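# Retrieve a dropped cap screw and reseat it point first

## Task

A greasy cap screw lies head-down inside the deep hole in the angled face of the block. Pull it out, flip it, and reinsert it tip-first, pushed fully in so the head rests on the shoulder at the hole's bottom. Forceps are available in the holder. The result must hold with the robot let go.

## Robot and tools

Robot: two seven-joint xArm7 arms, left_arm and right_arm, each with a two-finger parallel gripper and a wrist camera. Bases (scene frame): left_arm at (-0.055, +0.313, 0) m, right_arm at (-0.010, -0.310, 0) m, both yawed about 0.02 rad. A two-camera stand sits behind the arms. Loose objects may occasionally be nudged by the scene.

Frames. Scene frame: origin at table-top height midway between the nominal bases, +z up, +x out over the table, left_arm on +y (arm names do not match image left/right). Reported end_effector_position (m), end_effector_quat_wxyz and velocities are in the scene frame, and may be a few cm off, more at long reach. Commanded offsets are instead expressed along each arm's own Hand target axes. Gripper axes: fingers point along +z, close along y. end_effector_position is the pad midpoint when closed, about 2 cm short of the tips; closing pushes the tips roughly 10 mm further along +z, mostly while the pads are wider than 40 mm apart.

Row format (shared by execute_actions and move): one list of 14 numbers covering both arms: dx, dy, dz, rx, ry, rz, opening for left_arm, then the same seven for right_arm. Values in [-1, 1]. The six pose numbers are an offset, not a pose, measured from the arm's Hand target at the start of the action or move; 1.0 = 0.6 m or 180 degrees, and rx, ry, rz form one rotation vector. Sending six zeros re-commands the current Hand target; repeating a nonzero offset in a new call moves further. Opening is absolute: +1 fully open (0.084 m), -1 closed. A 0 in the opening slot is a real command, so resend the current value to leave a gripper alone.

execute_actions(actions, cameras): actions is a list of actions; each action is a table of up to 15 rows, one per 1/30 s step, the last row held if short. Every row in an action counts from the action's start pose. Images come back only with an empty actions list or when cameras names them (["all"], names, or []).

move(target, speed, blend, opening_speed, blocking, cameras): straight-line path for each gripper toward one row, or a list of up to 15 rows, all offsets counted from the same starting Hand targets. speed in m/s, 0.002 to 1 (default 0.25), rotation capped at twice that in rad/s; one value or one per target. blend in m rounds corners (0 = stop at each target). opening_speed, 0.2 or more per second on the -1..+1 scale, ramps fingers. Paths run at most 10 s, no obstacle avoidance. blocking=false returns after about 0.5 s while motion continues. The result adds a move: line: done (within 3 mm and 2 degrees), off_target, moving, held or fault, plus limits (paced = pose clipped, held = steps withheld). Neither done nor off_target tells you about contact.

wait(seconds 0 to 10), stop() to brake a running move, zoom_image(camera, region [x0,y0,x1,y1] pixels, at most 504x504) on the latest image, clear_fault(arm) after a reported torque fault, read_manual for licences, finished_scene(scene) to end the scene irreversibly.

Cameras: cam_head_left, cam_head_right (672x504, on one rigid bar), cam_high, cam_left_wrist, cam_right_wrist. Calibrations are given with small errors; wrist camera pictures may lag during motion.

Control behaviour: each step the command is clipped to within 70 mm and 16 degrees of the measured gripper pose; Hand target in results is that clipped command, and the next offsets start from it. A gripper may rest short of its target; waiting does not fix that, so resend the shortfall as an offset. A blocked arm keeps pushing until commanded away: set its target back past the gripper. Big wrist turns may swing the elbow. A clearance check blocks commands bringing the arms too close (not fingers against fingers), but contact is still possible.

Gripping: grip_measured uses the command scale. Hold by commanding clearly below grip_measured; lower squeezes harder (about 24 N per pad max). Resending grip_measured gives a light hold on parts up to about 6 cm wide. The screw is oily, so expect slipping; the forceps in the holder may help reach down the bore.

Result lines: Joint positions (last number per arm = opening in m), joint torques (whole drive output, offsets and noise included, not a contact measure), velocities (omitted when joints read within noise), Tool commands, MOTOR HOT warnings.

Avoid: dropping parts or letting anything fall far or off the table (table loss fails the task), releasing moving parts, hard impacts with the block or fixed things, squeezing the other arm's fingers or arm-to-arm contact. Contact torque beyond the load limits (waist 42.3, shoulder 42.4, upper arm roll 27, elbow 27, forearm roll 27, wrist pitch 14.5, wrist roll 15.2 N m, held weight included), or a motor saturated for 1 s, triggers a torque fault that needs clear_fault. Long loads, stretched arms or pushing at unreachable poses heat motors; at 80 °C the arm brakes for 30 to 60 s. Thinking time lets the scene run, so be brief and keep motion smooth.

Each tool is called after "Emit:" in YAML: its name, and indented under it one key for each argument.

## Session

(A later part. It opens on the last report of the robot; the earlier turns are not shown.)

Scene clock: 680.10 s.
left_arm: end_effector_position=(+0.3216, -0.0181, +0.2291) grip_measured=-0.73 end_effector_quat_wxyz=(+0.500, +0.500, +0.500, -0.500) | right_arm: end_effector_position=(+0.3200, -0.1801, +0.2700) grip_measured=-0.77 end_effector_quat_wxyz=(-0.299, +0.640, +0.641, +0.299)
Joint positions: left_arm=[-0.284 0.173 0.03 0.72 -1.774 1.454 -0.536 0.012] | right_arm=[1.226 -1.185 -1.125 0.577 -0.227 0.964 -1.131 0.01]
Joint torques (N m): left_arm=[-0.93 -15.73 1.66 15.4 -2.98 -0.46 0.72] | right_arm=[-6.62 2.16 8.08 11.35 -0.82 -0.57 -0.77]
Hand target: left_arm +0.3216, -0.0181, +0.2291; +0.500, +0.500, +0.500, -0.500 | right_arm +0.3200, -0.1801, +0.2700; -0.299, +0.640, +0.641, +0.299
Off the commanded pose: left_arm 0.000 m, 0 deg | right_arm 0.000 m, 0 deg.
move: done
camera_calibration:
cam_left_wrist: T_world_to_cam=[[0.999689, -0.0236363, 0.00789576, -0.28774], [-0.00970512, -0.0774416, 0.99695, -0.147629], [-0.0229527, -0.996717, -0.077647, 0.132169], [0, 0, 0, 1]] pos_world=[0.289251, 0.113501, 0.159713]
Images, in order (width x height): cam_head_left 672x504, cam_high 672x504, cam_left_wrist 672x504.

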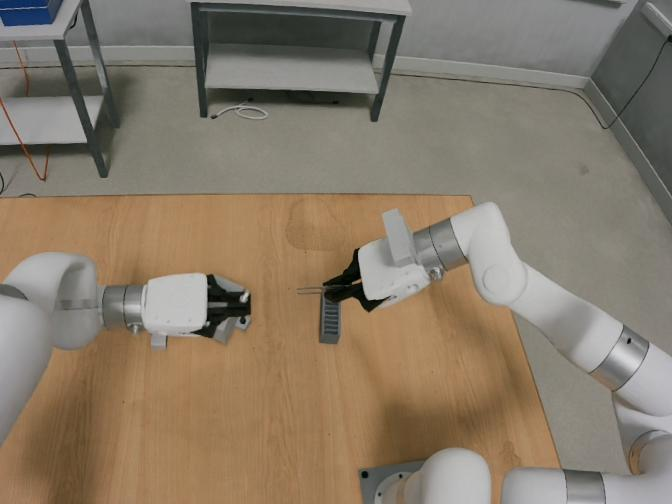

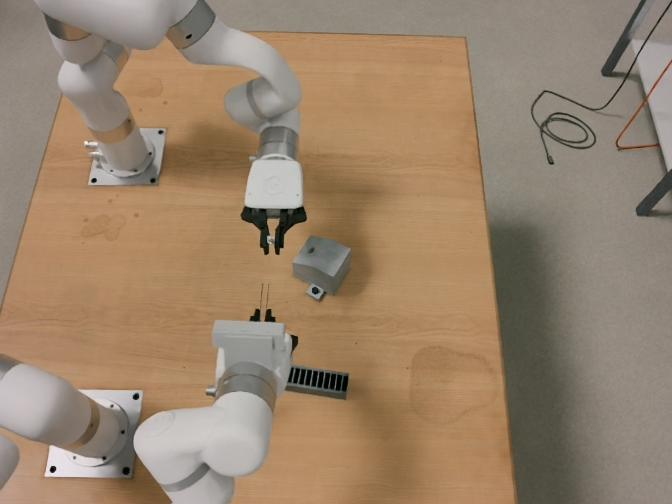

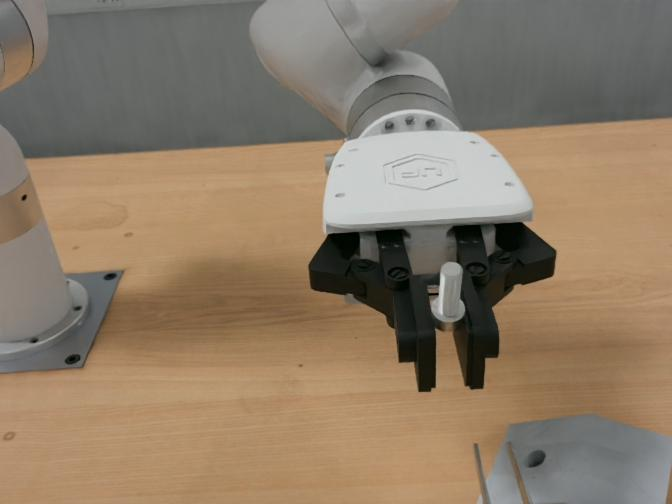

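Emit:
move:
  target: [-0.05,0,-0.133,-0.05,-0.012,-0.849,-1,-0.03,0,-0.03,0,0,0,-0.8]
  speed: 0.22
  cameras: ["cam_left_wrist","cam_head_left","cam_high","cam_right_wrist"]

Emit:
zoom_image:
  camera: "cam_left_wrist"
  region: [360, 160, 560, 360]

Scene clock: 714.23 s.
left_arm: end_effector_position=(+0.3215, +0.0617, +0.2591) grip_measured=-0.73 end_effector_quat_wxyz=(-0.333, -0.405, +0.623, -0.580) | right_arm: end_effector_position=(+0.3200, -0.2055, +0.2677) grip_measured=-0.82 end_effector_quat_wxyz=(-0.299, +0.640, +0.641, +0.299)
Joint positions: left_arm=[-0.176 -0.044 0.118 0.635 -1.572 1.429 -3.351 0.012] | right_arm=[1.179 -1.211 -1.142 0.599 -0.239 1.031 -1.168 0.008]
Joint torques (N m): left_arm=[8.26 -16.46 2.43 16.6 0.35 3.98 -1.17] | right_arm=[-7.02 2.77 8.45 10.81 -0.73 -0.34 -0.91]
Hand target: left_arm +0.3215, +0.0617, +0.2591; -0.333, -0.405, +0.623, -0.580 | right_arm +0.3200, -0.2055, +0.2677; -0.299, +0.640, +0.641, +0.299
Off the commanded pose: left_arm 0.000 m, 0 deg | right_arm 0.000 m, 0 deg.
move: done
camera_calibration:
cam_left_wrist: T_world_to_cam=[[-0.886194, -0.0248059, -0.462651, 0.442312], [0.461511, 0.0407748, -0.886197, 0.157797], [0.0408474, -0.99886, -0.0246862, 0.179924], [0, 0, 0, 1]] pos_world=[0.311799, 0.184257, 0.348916]
cam_right_wrist: T_world_to_cam=[[0.997185, 0.0135513, -0.073747, -0.257776], [-0.0551243, -0.534228, -0.843541, 0.220445], [-0.0508288, 0.845232, -0.531977, 0.453172], [0, 0, 0, 1]] pos_world=[0.292236, -0.261774, 0.408021]
Images, in order (width x height): cam_head_left 672x504, cam_high 672x504, cam_left_wrist 672x504, cam_right_wrist 672x504.

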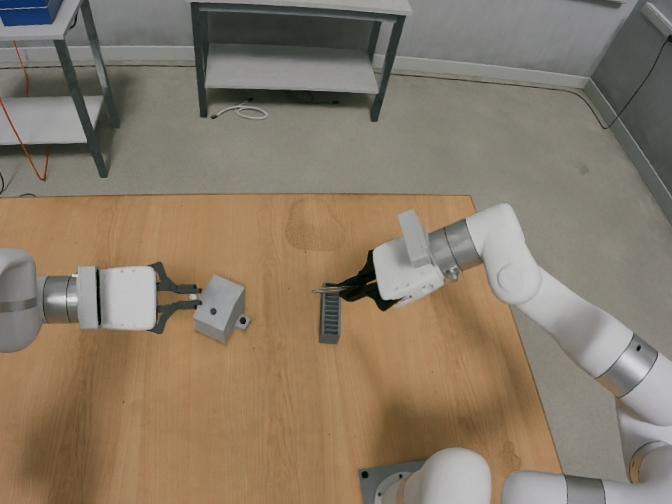

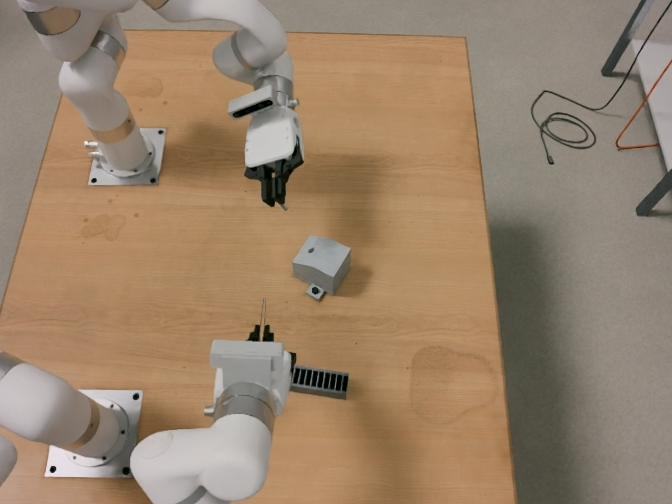

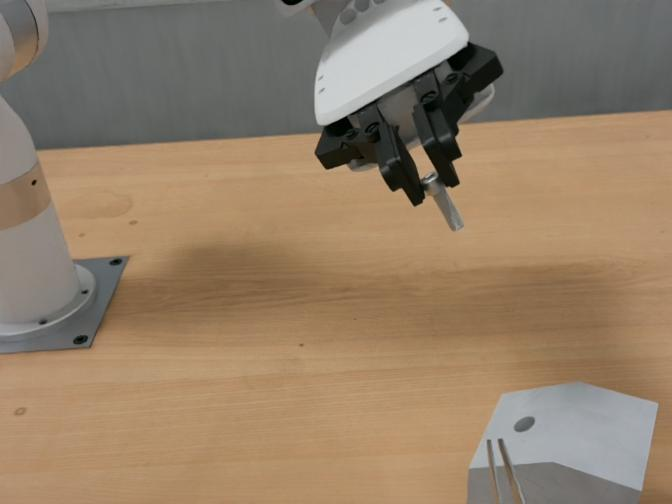

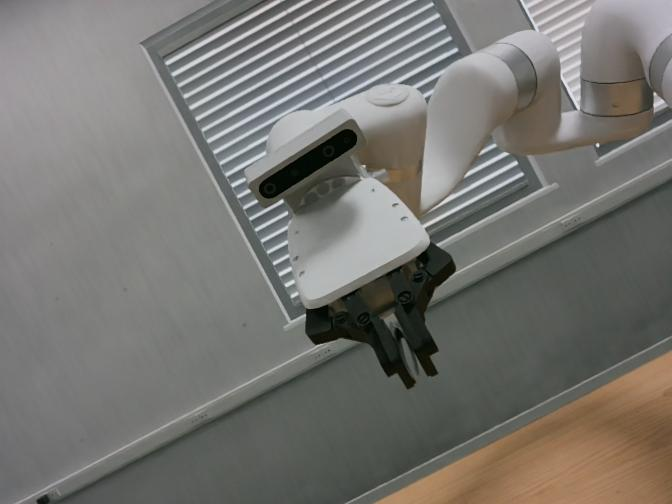

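Scaled by 2.520 from the camera's 672x504 image, which has a finer 960x720 frame.

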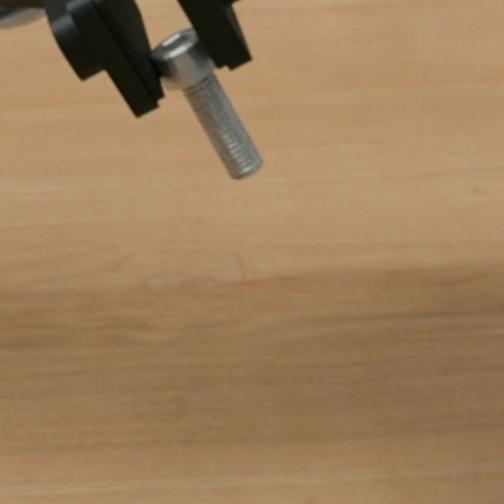

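Emit:
move:
  target: [-0.178,0.046,0.02,0,0,0,-1,0,0,0,0,0,0,-0.8]
  speed: 0.1
  cameras: ["cam_left_wrist","cam_head_left","cam_high","cam_right_wrist"]

Emit:
zoom_image:
  camera: "cam_left_wrist"
  region: [430, 300, 570, 440]

Emit:
zoom_image:
  camera: "cam_head_left"
  region: [170, 270, 260, 350]

Emit:
zoom_image:
  camera: "cam_high"
  region: [270, 210, 350, 280]

Scene clock: 722.93 s.
left_arm: end_effector_position=(+0.3456, +0.0624, +0.1508) grip_measured=-0.73 end_effector_quat_wxyz=(-0.333, -0.405, +0.623, -0.580) | right_arm: end_effector_position=(+0.3200, -0.2055, +0.2677) grip_measured=-0.82 end_effector_quat_wxyz=(-0.299, +0.640, +0.641, +0.299)
Joint positions: left_arm=[-0.165 0.334 0.118 0.753 -1.622 1.475 -3.093 0.012] | right_arm=[1.179 -1.211 -1.142 0.599 -0.239 1.031 -1.168 0.008]
Joint torques (N m): left_arm=[8.35 -13.7 -2.65 13.81 -2.92 4.33 0.95] | right_arm=[-6.8 2.74 8.5 10.75 -0.81 -0.35 -0.87]
Hand target: left_arm +0.3456, +0.0624, +0.1508; -0.333, -0.405, +0.623, -0.580 | right_arm +0.3200, -0.2055, +0.2677; -0.299, +0.640, +0.641, +0.299
Off the commanded pose: left_arm 0.000 m, 0 deg | right_arm 0.000 m, 0 deg.
move: done
camera_calibration:
cam_left_wrist: T_world_to_cam=[[-0.886194, -0.0248059, -0.462651, 0.413579], [0.461511, 0.0407748, -0.886197, 0.0506746], [0.0408474, -0.99886, -0.0246862, 0.176866], [0, 0, 0, 1]] pos_world=[0.335899, 0.184857, 0.240616]
cam_right_wrist: T_world_to_cam=[[0.997185, 0.0135513, -0.073747, -0.257776], [-0.0551243, -0.534228, -0.843541, 0.220445], [-0.0508288, 0.845232, -0.531977, 0.453172], [0, 0, 0, 1]] pos_world=[0.292236, -0.261774, 0.408021]
Images, in order (width x height): cam_head_left 672x504, cam_high 672x504, cam_left_wrist 672x504, cam_right_wrist 672x504.

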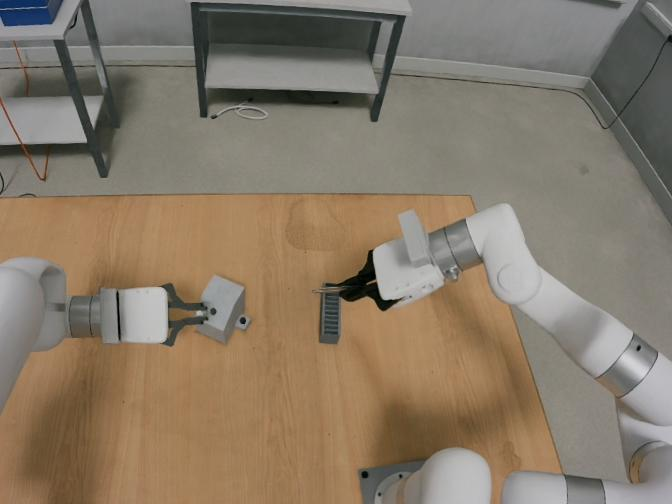

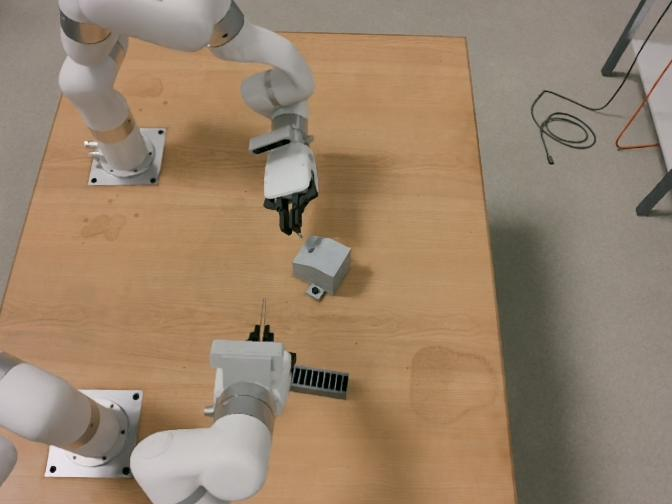

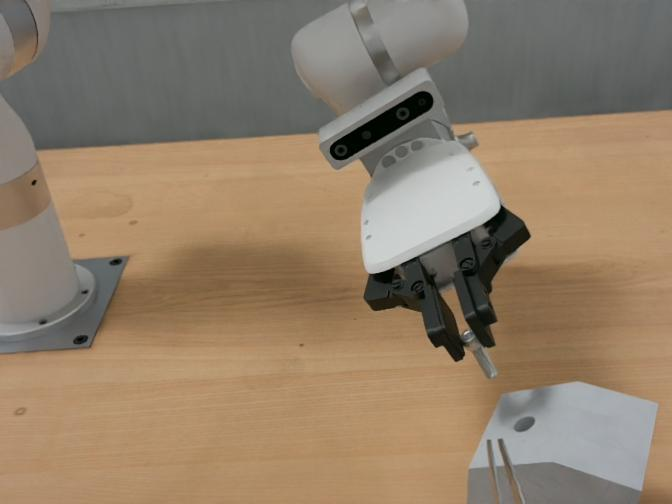

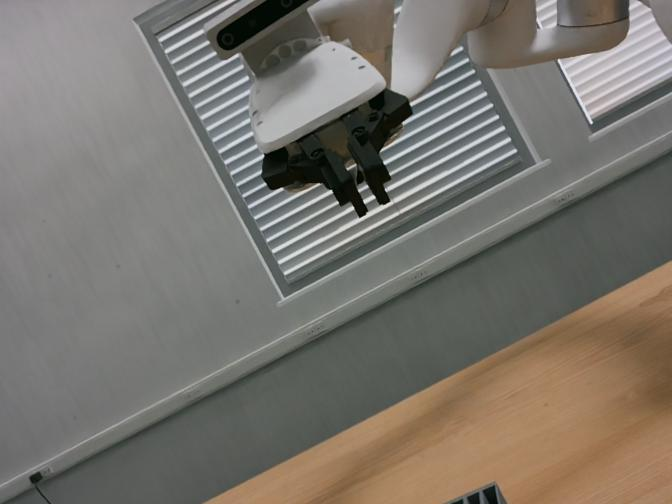

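Scaled by 3.600 from the camera's 672x504 image, which has a finer 960x720 frame.

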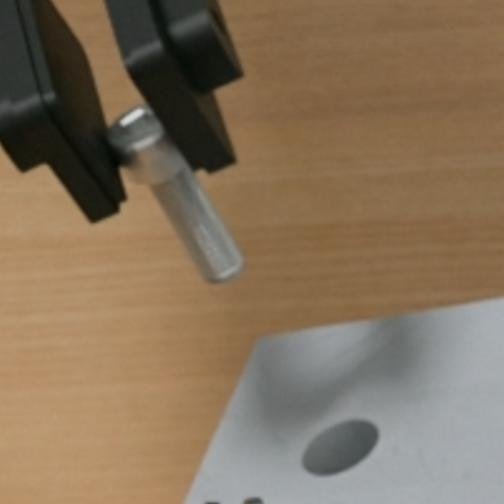

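Scaled by 5.600 from the camera's 672x504 image, which has a finer 960x720 frame.

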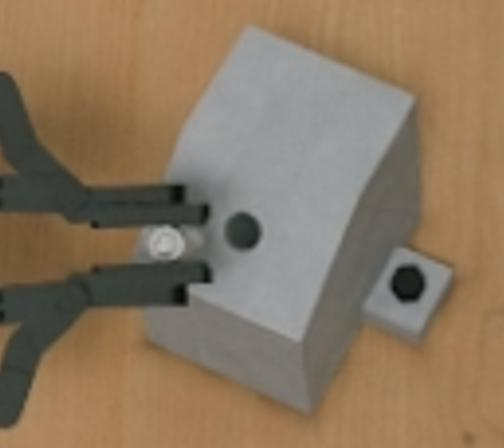

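Scaled by 6.300 from the camera's 672x504 image, which has a finer 960x720 frame.

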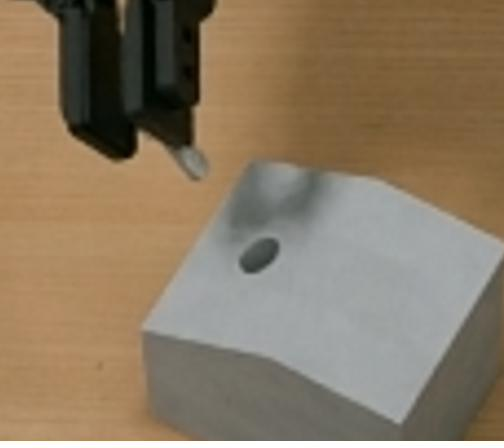

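Emit:
move:
  target: [-0.0423,-0.0077,0.0155,0.004,0.0677,0.0105,-1,0,0,0,0,0,0,-0.8]
  speed: 0.06
  cameras: ["cam_left_wrist","cam_head_left","cam_high"]

Emit:
zoom_image:
  camera: "cam_left_wrist"
  region: [460, 340, 580, 460]

Emit:
zoom_image:
  camera: "cam_head_left"
  region: [180, 280, 240, 340]

Emit:
zoom_image:
  camera: "cam_high"
  region: [280, 215, 340, 275]

Scene clock: 749.23 s.
left_arm: end_effector_position=(+0.3617, +0.0561, +0.1295) grip_measured=-0.73 end_effector_quat_wxyz=(-0.385, -0.333, +0.587, -0.629) | right_arm: end_effector_position=(+0.3200, -0.2055, +0.2677) grip_measured=-0.82 end_effector_quat_wxyz=(-0.299, +0.640, +0.641, +0.299)
Joint positions: left_arm=[-0.101 0.619 0.084 0.956 -1.594 1.709 -2.977 0.012] | right_arm=[1.179 -1.211 -1.142 0.599 -0.239 1.031 -1.168 0.008]
Joint torques (N m): left_arm=[8.28 -17.36 -3.24 12.69 0.7 4.84 0.92] | right_arm=[-7.06 2.65 8.49 10.73 -0.72 -0.39 -0.9]
Hand target: left_arm +0.3617, +0.0561, +0.1295; -0.385, -0.333, +0.587, -0.629 | right_arm +0.3200, -0.2055, +0.2677; -0.299, +0.640, +0.641, +0.299
Off the commanded pose: left_arm 0.000 m, 0 deg | right_arm 0.000 m, 0 deg.
move: done
camera_calibration:
cam_left_wrist: T_world_to_cam=[[-0.872591, -0.0386883, -0.486916, 0.41679], [0.485896, -0.170587, -0.857208, 0.023952], [-0.0498977, -0.984583, 0.167651, 0.17659], [0, 0, 0, 1]] pos_world=[0.36086, 0.194078, 0.193868]
Images, in order (width x height): cam_head_left 672x504, cam_high 672x504, cam_left_wrist 672x504.

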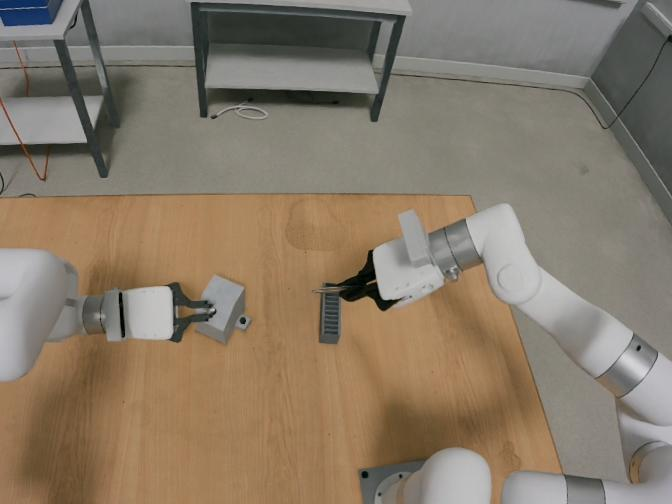

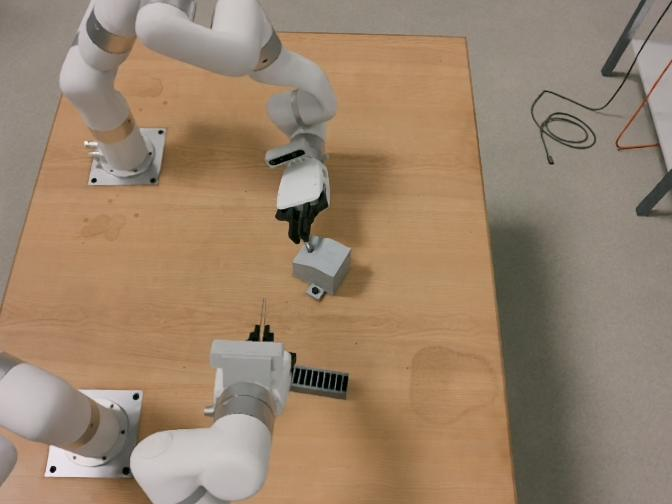

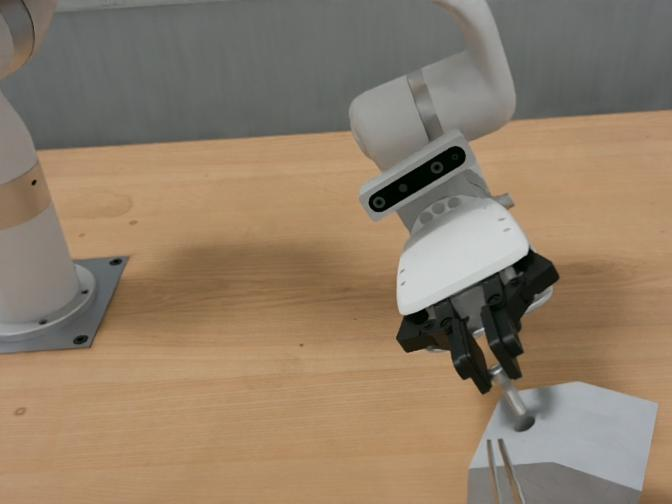

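Scaled by 4.200 from the camera's 672x504 image, which has a finer 960x720 frame.

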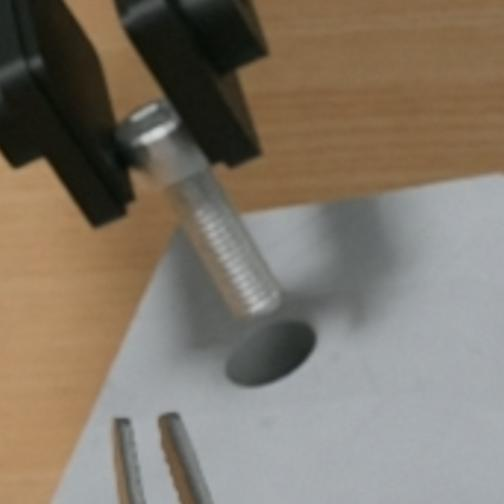

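Scaled by 8.400 from the camera's 672x504 image, which has a finer 960x720 frame.

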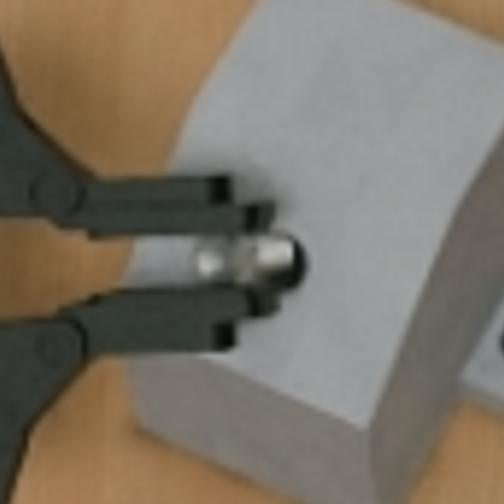

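Scaled by 8.400 from the camera's 672x504 image, which has a finer 960x720 frame.

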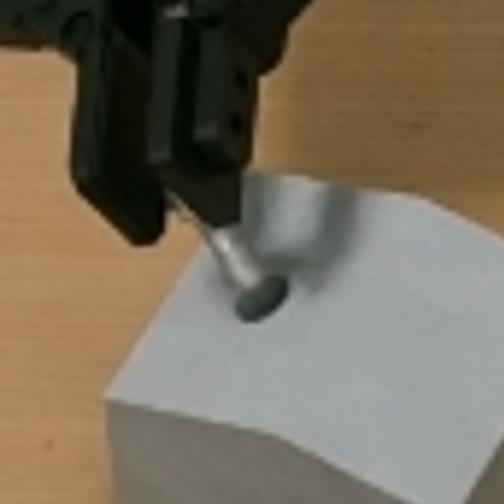

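Emit:
move:
  target: [-0.0197,0.0008,0.0028,-0.0023,0.0019,-0.0171,-1,0,0,0,0,0,0,-0.8]
  speed: 0.03
  cameras: ["cam_left_wrist","cam_head_left","cam_high"]

Emit:
zoom_image:
  camera: "cam_left_wrist"
  region: [460, 340, 580, 460]

Emit:
zoom_image:
  camera: "cam_head_left"
  region: [180, 280, 240, 340]

Emit:
zoom_image:
  camera: "cam_high"
  region: [280, 215, 340, 275]

Scene clock: 771.37 s.
left_arm: end_effector_position=(+0.3669, +0.0534, +0.1191) grip_measured=-0.73 end_effector_quat_wxyz=(-0.405, -0.345, +0.579, -0.617) | right_arm: end_effector_position=(+0.3200, -0.2055, +0.2677) grip_measured=-0.82 end_effector_quat_wxyz=(-0.299, +0.640, +0.641, +0.299)
Joint positions: left_arm=[-0.102 0.664 0.079 0.998 -1.592 1.711 -3.026 0.012] | right_arm=[1.179 -1.211 -1.142 0.599 -0.239 1.031 -1.168 0.008]
Joint torques (N m): left_arm=[-8.74 -17.35 -3.41 12.34 0.78 4.83 -1.15] | right_arm=[-6.68 2.49 8.43 10.65 -0.72 -0.43 -0.82]
Hand target: left_arm +0.3669, +0.0534, +0.1191; -0.405, -0.345, +0.579, -0.617 | right_arm +0.3200, -0.2055, +0.2677; -0.299, +0.640, +0.641, +0.299
Off the commanded pose: left_arm 0.000 m, 0 deg | right_arm 0.000 m, 0 deg.
move: done
camera_calibration:
cam_left_wrist: T_world_to_cam=[[-0.897452, -0.0263582, -0.440324, 0.419113], [0.437708, -0.17698, -0.881527, 0.0329459], [-0.054693, -0.983861, 0.170368, 0.177266], [0, 0, 0, 1]] pos_world=[0.371408, 0.191283, 0.183387]
Images, in order (width x height): cam_head_left 672x504, cam_high 672x504, cam_left_wrist 672x504.

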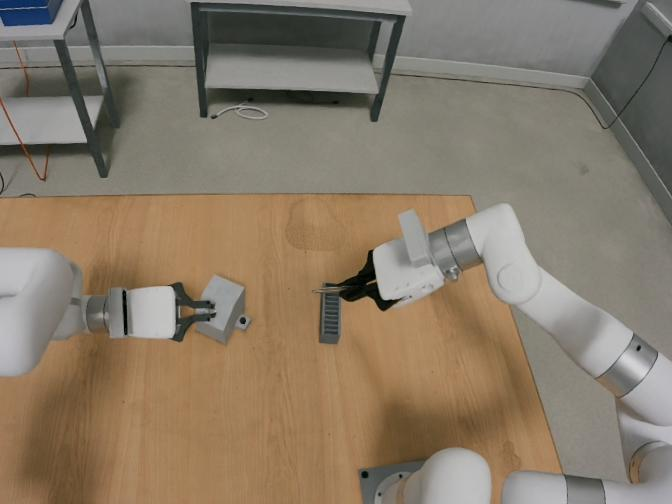

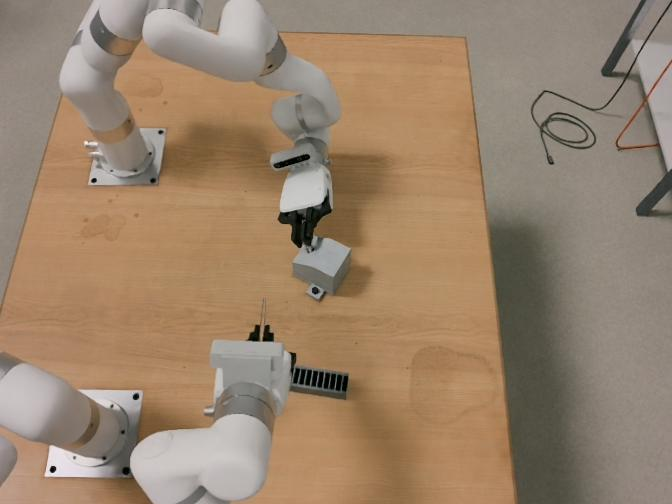

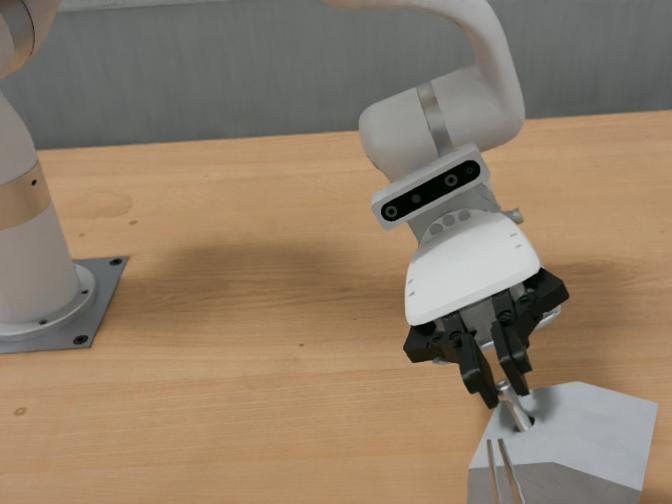

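Scaled by 4.200 from the camera's 672x504 image, which has a finer 960x720 frame.

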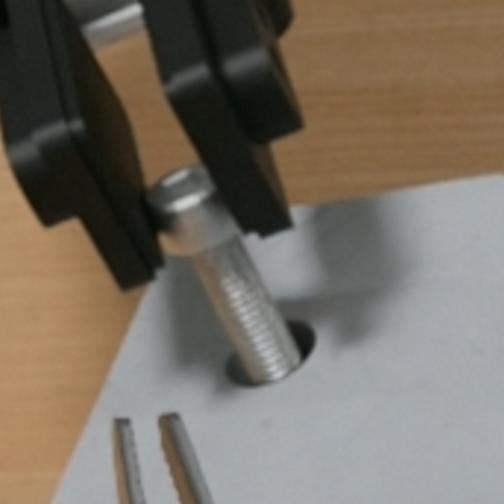

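Scaled by 8.400 from the camera's 672x504 image, which has a finer 960x720 frame.

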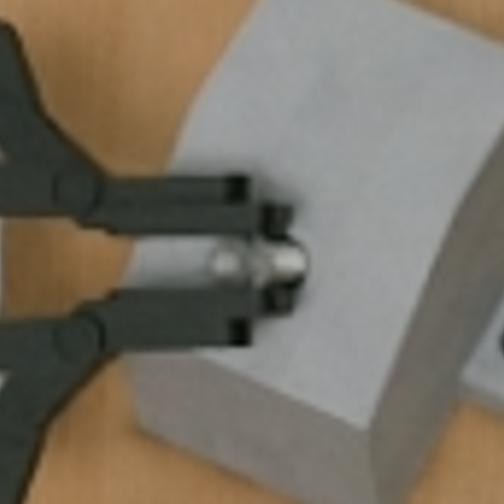

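Scaled by 8.400 from the camera's 672x504 image, which has a finer 960x720 frame.

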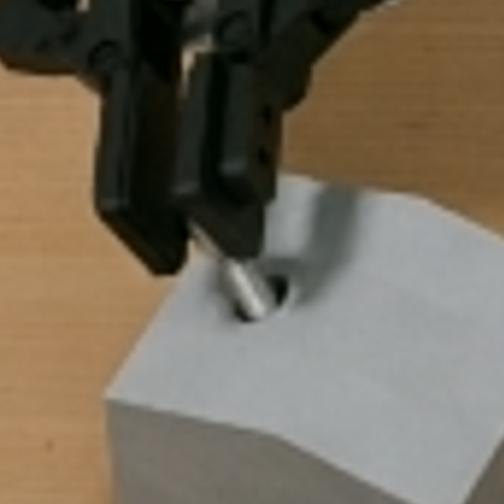

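Emit:
move:
  target: [-0.0296,-0.0005,0.0042,0,0,0.006,-1,0,0,0,0,0,0,-0.8]
  speed: 0.03
  cameras: ["cam_left_wrist","cam_head_left","cam_high"]

Emit:
zoom_image:
  camera: "cam_left_wrist"
  region: [460, 360, 580, 480]

Emit:
zoom_image:
  camera: "cam_head_left"
  region: [180, 280, 240, 340]

Emit:
zoom_image:
  camera: "cam_high"
  region: [280, 215, 340, 275]

Scene clock: 782.23 s.
left_arm: end_effector_position=(+0.3747, +0.0491, +0.1035) grip_measured=-0.73 end_effector_quat_wxyz=(-0.399, -0.340, +0.582, -0.621) | right_arm: end_effector_position=(+0.3200, -0.2055, +0.2677) grip_measured=-0.82 end_effector_quat_wxyz=(-0.299, +0.640, +0.641, +0.299)
Joint positions: left_arm=[-0.106 0.724 0.073 1.048 -1.602 1.707 -2.998 0.012] | right_arm=[1.179 -1.211 -1.142 0.599 -0.239 1.031 -1.168 0.008]
Joint torques (N m): left_arm=[-8.68 -18.19 -3.46 12.38 -2.82 -0.1 0.93] | right_arm=[-6.83 2.49 8.54 10.61 -0.68 -0.29 -0.79]
Hand target: left_arm +0.3747, +0.0491, +0.1035; -0.399, -0.340, +0.582, -0.621 | right_arm +0.3200, -0.2055, +0.2677; -0.299, +0.640, +0.641, +0.299
Off the commanded pose: left_arm 0.000 m, 0 deg | right_arm 0.000 m, 0 deg.
move: done
camera_calibration:
cam_left_wrist: T_world_to_cam=[[-0.88903, -0.0282297, -0.456978, 0.417845], [0.454383, -0.176968, -0.873051, 0.00791666], [-0.0562246, -0.983812, 0.170157, 0.176747], [0, 0, 0, 1]] pos_world=[0.377817, 0.187082, 0.167783]
Images, in order (width x height): cam_head_left 672x504, cam_high 672x504, cam_left_wrist 672x504.

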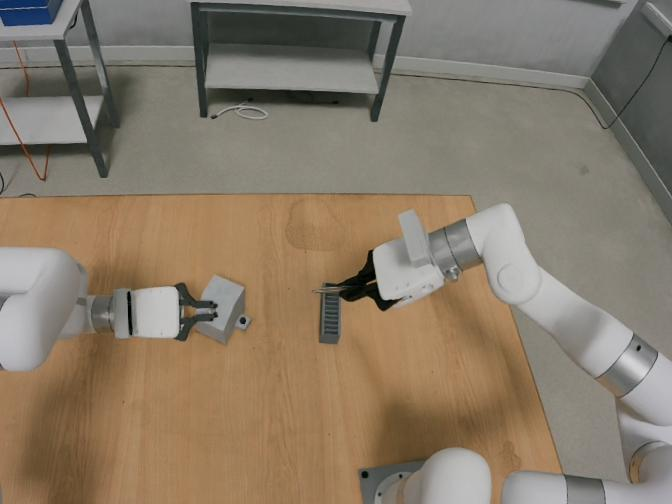

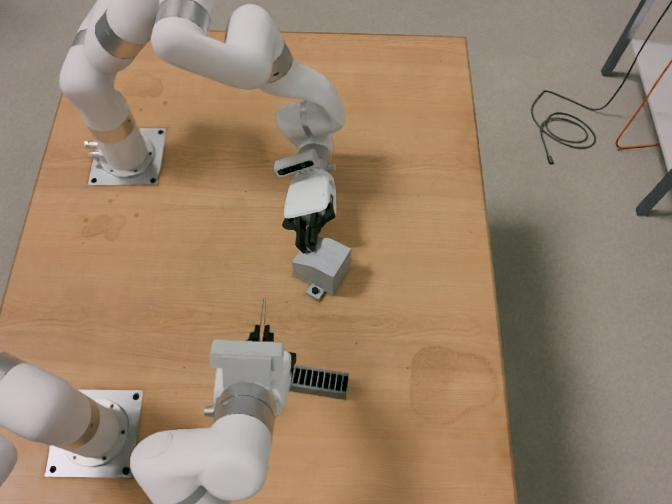

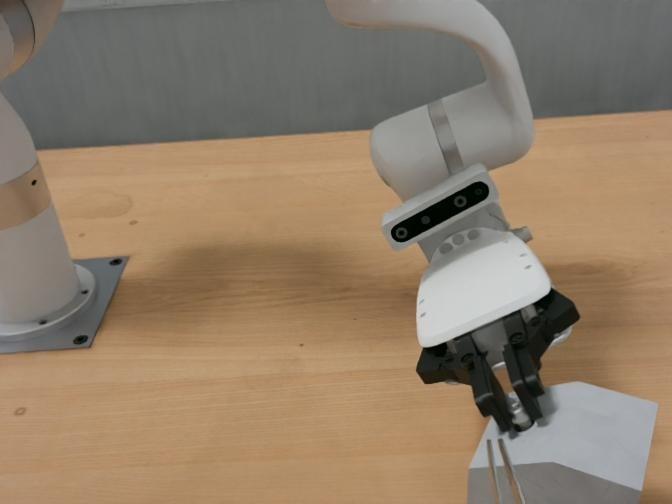

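Scaled by 4.200 from the camera's 672x504 image, which has a finer 960x720 frame.

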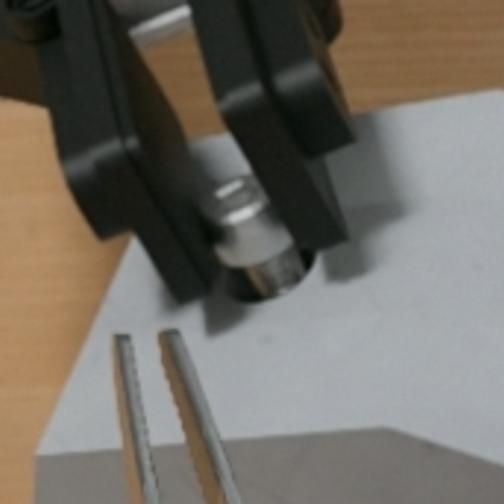

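Scaled by 8.400 from the camera's 672x504 image, which has a finer 960x720 frame.

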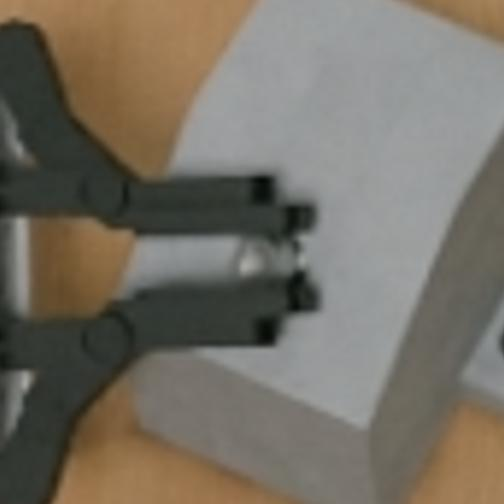

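Scaled by 8.400 from the camera's 672x504 image, which has a finer 960x720 frame.

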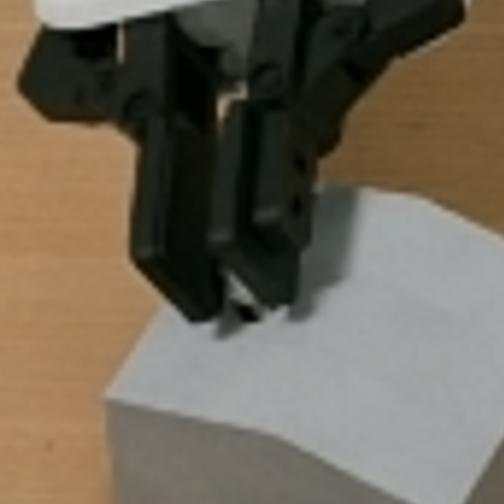

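Emit:
move:
  target: [-0.0066,0.0025,0.0009,0,0,0,-1,0,0,0,0,0,0,-0.8]
  speed: 0.02
  cameras: ["cam_left_wrist","cam_head_left"]

Emit:
zoom_image:
  camera: "cam_left_wrist"
  region: [480, 380, 560, 460]

Scene clock: 790.73 s.
left_arm: end_effector_position=(+0.3752, +0.0481, +0.0994) grip_measured=-0.73 end_effector_quat_wxyz=(-0.399, -0.340, +0.582, -0.621) | right_arm: end_effector_position=(+0.3200, -0.2055, +0.2677) grip_measured=-0.82 end_effector_quat_wxyz=(-0.299, +0.640, +0.641, +0.299)
Joint positions: left_arm=[-0.107 0.737 0.072 1.055 -1.604 1.706 -2.992 0.012] | right_arm=[1.179 -1.211 -1.142 0.599 -0.239 1.031 -1.168 0.008]
Joint torques (N m): left_arm=[-8.61 -18.19 -3.57 12.12 -2.75 -0.1 0.91] | right_arm=[-6.87 2.74 8.39 10.38 -0.6 -0.46 -0.91]
Hand target: left_arm +0.3752, +0.0481, +0.0994; -0.399, -0.340, +0.582, -0.621 | right_arm +0.3200, -0.2055, +0.2677; -0.299, +0.640, +0.641, +0.299
Off the commanded pose: left_arm 0.000 m, 0 deg | right_arm 0.000 m, 0 deg.
move: done
camera_calibration:
cam_left_wrist: T_world_to_cam=[[-0.88903, -0.0282297, -0.456978, 0.416342], [0.454383, -0.176968, -0.873051, 0.00384568], [-0.0562246, -0.983812, 0.170157, 0.176506], [0, 0, 0, 1]] pos_world=[0.378317, 0.186082, 0.163583]
Images, in order (width x height): cam_head_left 672x504, cam_left_wrist 672x504.

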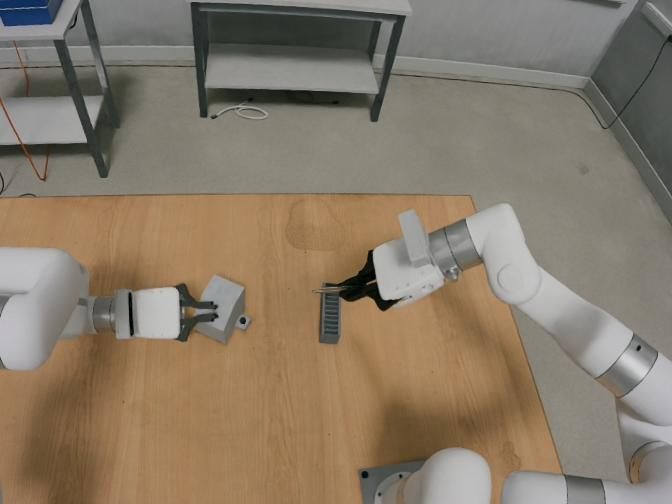

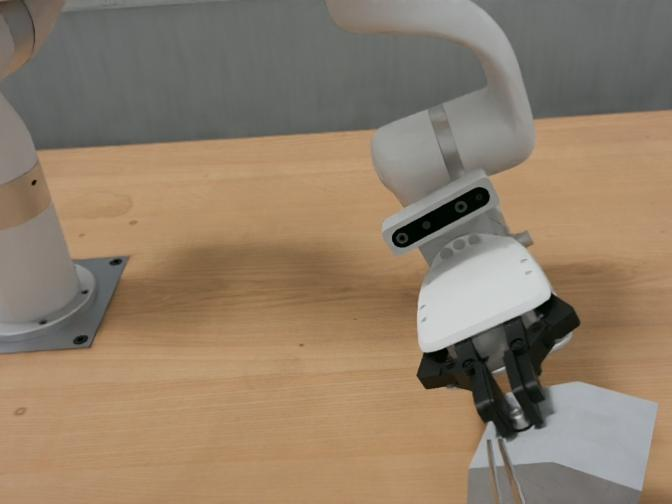

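Scaled by 6.300 from the camera's 672x504 image, which has a finer 960x720 frame.

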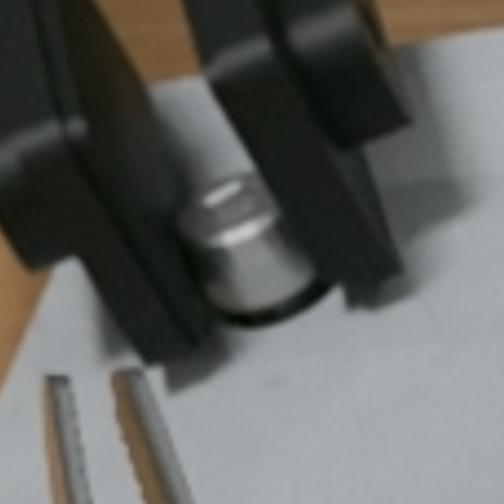

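Emit:
move:
  target: [-0.0037,0,0.0005,0,0,0,-1,0,0,0,0,0,0,-0.8]
  speed: 0.02
  cameras: ["cam_left_wrist"]

Emit:
zoom_image:
  camera: "cam_left_wrist"
  region: [480, 380, 560, 460]

Scene clock: 795.03 s.
left_arm: end_effector_position=(+0.3761, +0.0476, +0.0975) grip_measured=-0.73 end_effector_quat_wxyz=(-0.399, -0.340, +0.582, -0.621) | right_arm: end_effector_position=(+0.3200, -0.2055, +0.2677) grip_measured=-0.82 end_effector_quat_wxyz=(-0.299, +0.640, +0.641, +0.299)
Joint positions: left_arm=[-0.108 0.744 0.071 1.062 -1.605 1.706 -2.991 0.012] | right_arm=[1.179 -1.211 -1.142 0.599 -0.239 1.031 -1.168 0.008]
Joint torques (N m): left_arm=[-8.99 -15.48 -2.22 10.54 -1.98 -2.24 0.81] | right_arm=[-7.01 2.9 8.46 10.63 -0.73 -0.43 -0.8]
Hand target: left_arm +0.3761, +0.0476, +0.0974; -0.399, -0.340, +0.582, -0.621 | right_arm +0.3200, -0.2055, +0.2677; -0.299, +0.640, +0.641, +0.299
Off the commanded pose: left_arm 0.000 m, 0 deg | right_arm 0.000 m, 0 deg.
move: done
camera_calibration:
cam_left_wrist: T_world_to_cam=[[-0.889012, -0.0282391, -0.457013, 0.41626], [0.454407, -0.177183, -0.872995, 0.00171188], [-0.0563223, -0.983773, 0.17035, 0.176386], [0, 0, 0, 1]] pos_world=[0.379217, 0.185582, 0.161683]
Images, in order (width x height): cam_left_wrist 672x504.

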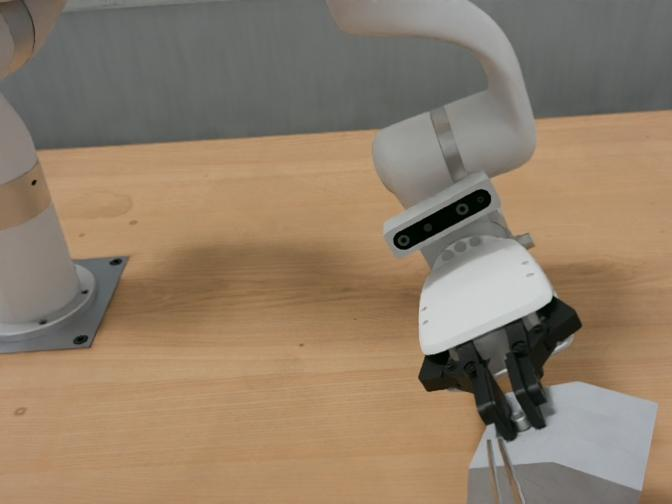

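Scaled by 6.300 from the camera's 672x504 image, which has a finer 960x720 frame.

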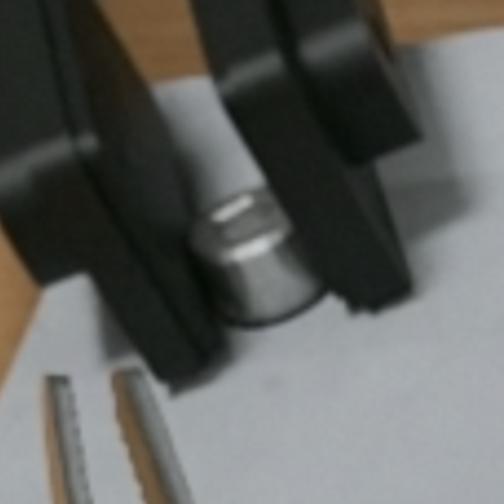

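Emit:
move:
  target: [0,0,0,0,0,0,-0.55,0,0,0,0,0,0,-0.8]
  opening_speed: 0.2
  cameras: ["cam_left_wrist"]

Emit:
zoom_image:
  camera: "cam_left_wrist"
  region: [480, 380, 560, 460]

Scene clock: 800.83 s.
left_arm: end_effector_position=(+0.3761, +0.0476, +0.0974) grip_measured=-0.57 end_effector_quat_wxyz=(-0.399, -0.340, +0.582, -0.621) | right_arm: end_effector_position=(+0.3200, -0.2055, +0.2677) grip_measured=-0.82 end_effector_quat_wxyz=(-0.299, +0.640, +0.641, +0.299)
Joint positions: left_arm=[-0.108 0.744 0.071 1.062 -1.605 1.706 -2.991 0.019] | right_arm=[1.179 -1.211 -1.142 0.599 -0.239 1.031 -1.168 0.008]
Joint torques (N m): left_arm=[-5.87 -21.61 2.46 8.04 -2.69 -2.39 0.31] | right_arm=[-6.91 2.74 8.44 10.74 -0.53 -0.43 -0.85]
Hand target: left_arm +0.3761, +0.0476, +0.0974; -0.399, -0.340, +0.582, -0.621 | right_arm +0.3200, -0.2055, +0.2677; -0.299, +0.640, +0.641, +0.299
Off the commanded pose: left_arm 0.000 m, 0 deg | right_arm 0.000 m, 0 deg.
move: done
camera_calibration:
cam_left_wrist: T_world_to_cam=[[-0.889065, -0.0281262, -0.456916, 0.416198], [0.454303, -0.177016, -0.873083, 0.00164696], [-0.0563252, -0.983806, 0.170157, 0.176442], [0, 0, 0, 1]] pos_world=[0.379217, 0.185582, 0.161583]
Images, in order (width x height): cam_left_wrist 672x504.

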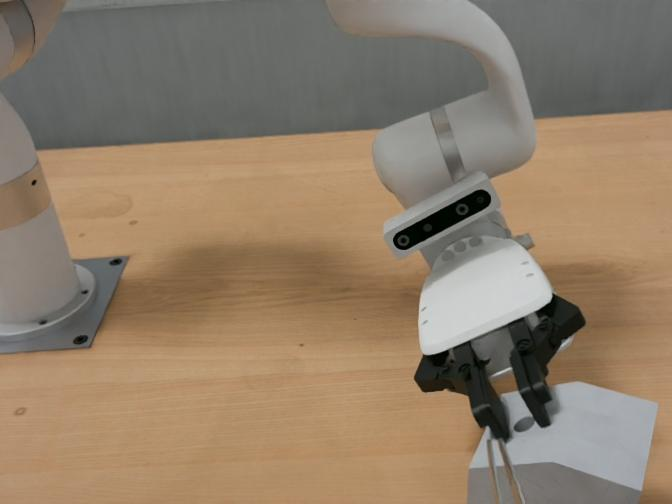

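Scaled by 6.300 from the camera's 672x504 image, which has a finer 960x720 frame.

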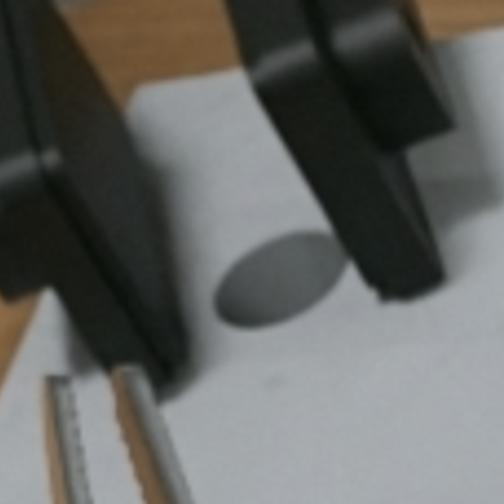

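Emit:
move:
  target:
    - [0.1645,0,-0.0232,0,0,0,-0.55,0,0,0,0,0,0,-0.8]
    - [0.1643,0.0268,-0.1433,-0.0239,-0.4823,0.0144,-0.55,0,0,0,0,0,0,-0.8]
  speed: 0.15
  cameras: ["cam_right_wrist"]

Scene clock: 817.10 s.
left_arm: end_effector_position=(+0.3211, +0.1430, +0.1698) grip_measured=-0.57 end_effector_quat_wxyz=(+0.112, -0.648, +0.725, -0.206) | right_arm: end_effector_position=(+0.3200, -0.2055, +0.2677) grip_measured=-0.82 end_effector_quat_wxyz=(-0.299, +0.640, +0.641, +0.299)
Joint positions: left_arm=[0.103 -0.442 -0.65 0.397 -0.563 0.329 -4.642 0.019] | right_arm=[1.179 -1.211 -1.142 0.599 -0.239 1.031 -1.168 0.008]
Joint torques (N m): left_arm=[8.66 -8.83 0.3 17.76 1.65 -0.49 -1.13] | right_arm=[-6.79 2.47 8.58 10.47 -0.51 -0.34 -0.77]
Hand target: left_arm +0.3211, +0.1430, +0.1698; +0.112, -0.648, +0.725, -0.206 | right_arm +0.3200, -0.2055, +0.2677; -0.299, +0.640, +0.641, +0.299
Off the commanded pose: left_arm 0.000 m, 0 deg | right_arm 0.000 m, 0 deg.
move: done
camera_calibration:
cam_right_wrist: T_world_to_cam=[[0.997185, 0.0135513, -0.073747, -0.257776], [-0.0551243, -0.534228, -0.843541, 0.220445], [-0.0508288, 0.845232, -0.531977, 0.453172], [0, 0, 0, 1]] pos_world=[0.292236, -0.261774, 0.408021]
Images, in order (width x height): cam_right_wrist 672x504.

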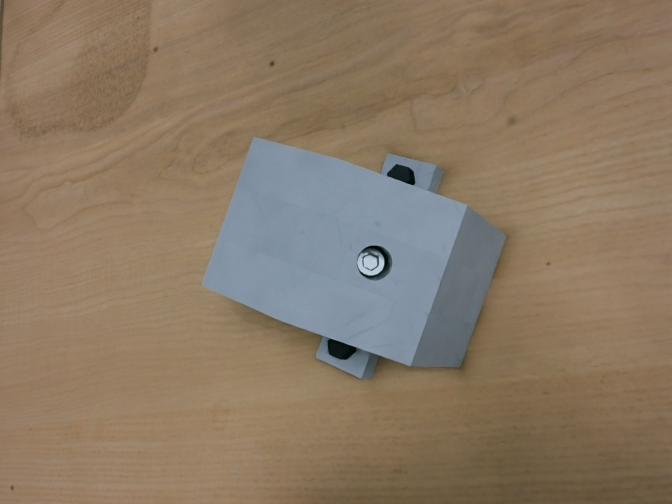

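Emit:
zoom_image:
  camera: "cam_right_wrist"
  region: [344, 234, 404, 294]

Scaled by 8.400 from the camera's 672x504 image, which has a finer 960x720 frame.

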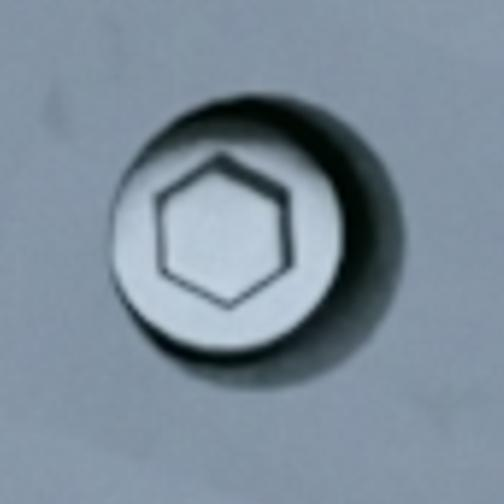

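Emit:
move:
  target: [-0.0767,-0.0628,-0.1385,-0.1258,0.0307,0.0105,-0.55,0,0,0,0,0,0,-1]
  speed: 0.15

Emit:
move:
  target: [0,0,0,0,0,0,-0.55,0,0,0,0.099,-0.421,-0.841,-1]
  speed: 0.3

Scene clock: 842.53 s.
left_arm: end_effector_position=(+0.3254, +0.1982, +0.2557) grip_measured=-0.57 end_effector_quat_wxyz=(-0.049, -0.634, +0.766, -0.088) | right_arm: end_effector_position=(+0.3200, -0.2055, +0.2677) grip_measured=-0.87 end_effector_quat_wxyz=(-0.299, +0.640, +0.641, +0.299)
Joint positions: left_arm=[0.225 -0.355 -0.39 0.847 -0.36 1.139 -4.505 0.019] | right_arm=[1.179 -1.211 -1.142 0.599 -0.239 1.032 -1.168 0.006]
Joint torques (N m): left_arm=[8.54 -5.59 4.46 19.55 1.16 0.27 0.73] | right_arm=[-6.73 2.44 8.5 10.44 -0.67 -0.89 -0.88]
Hand target: left_arm +0.3254, +0.1982, +0.2557; -0.049, -0.634, +0.766, -0.088 | right_arm +0.3200, -0.2055, +0.2677; -0.299, +0.640, +0.641, +0.299
Off the commanded pose: left_arm 0.000 m, 0 deg | right_arm 0.000 m, 0 deg.
move: done

Scene clock: 848.07 s.
left_arm: end_effector_position=(+0.3254, +0.1983, +0.2557) grip_measured=-0.57 end_effector_quat_wxyz=(-0.049, -0.634, +0.766, -0.088) | right_arm: end_effector_position=(+0.3200, -0.2055, +0.2677) grip_measured=-0.87 end_effector_quat_wxyz=(+0.457, -0.412, +0.786, -0.061)
Joint positions: left_arm=[0.225 -0.355 -0.39 0.848 -0.36 1.14 -4.505 0.019] | right_arm=[1.081 -1.647 -0.904 0.098 -1.573 0.981 -2.92 0.006]
Joint torques (N m): left_arm=[6.32 -5.41 0.5 19.55 0.27 0.27 -0.95] | right_arm=[-7.09 1.21 4.18 6.21 -1.71 -3.69 -1.04]
Hand target: left_arm +0.3254, +0.1982, +0.2557; -0.049, -0.634, +0.766, -0.088 | right_arm +0.3200, -0.2055, +0.2677; +0.457, -0.412, +0.786, -0.061
Off the commanded pose: left_arm 0.000 m, 0 deg | right_arm 0.000 m, 0 deg.
move: done


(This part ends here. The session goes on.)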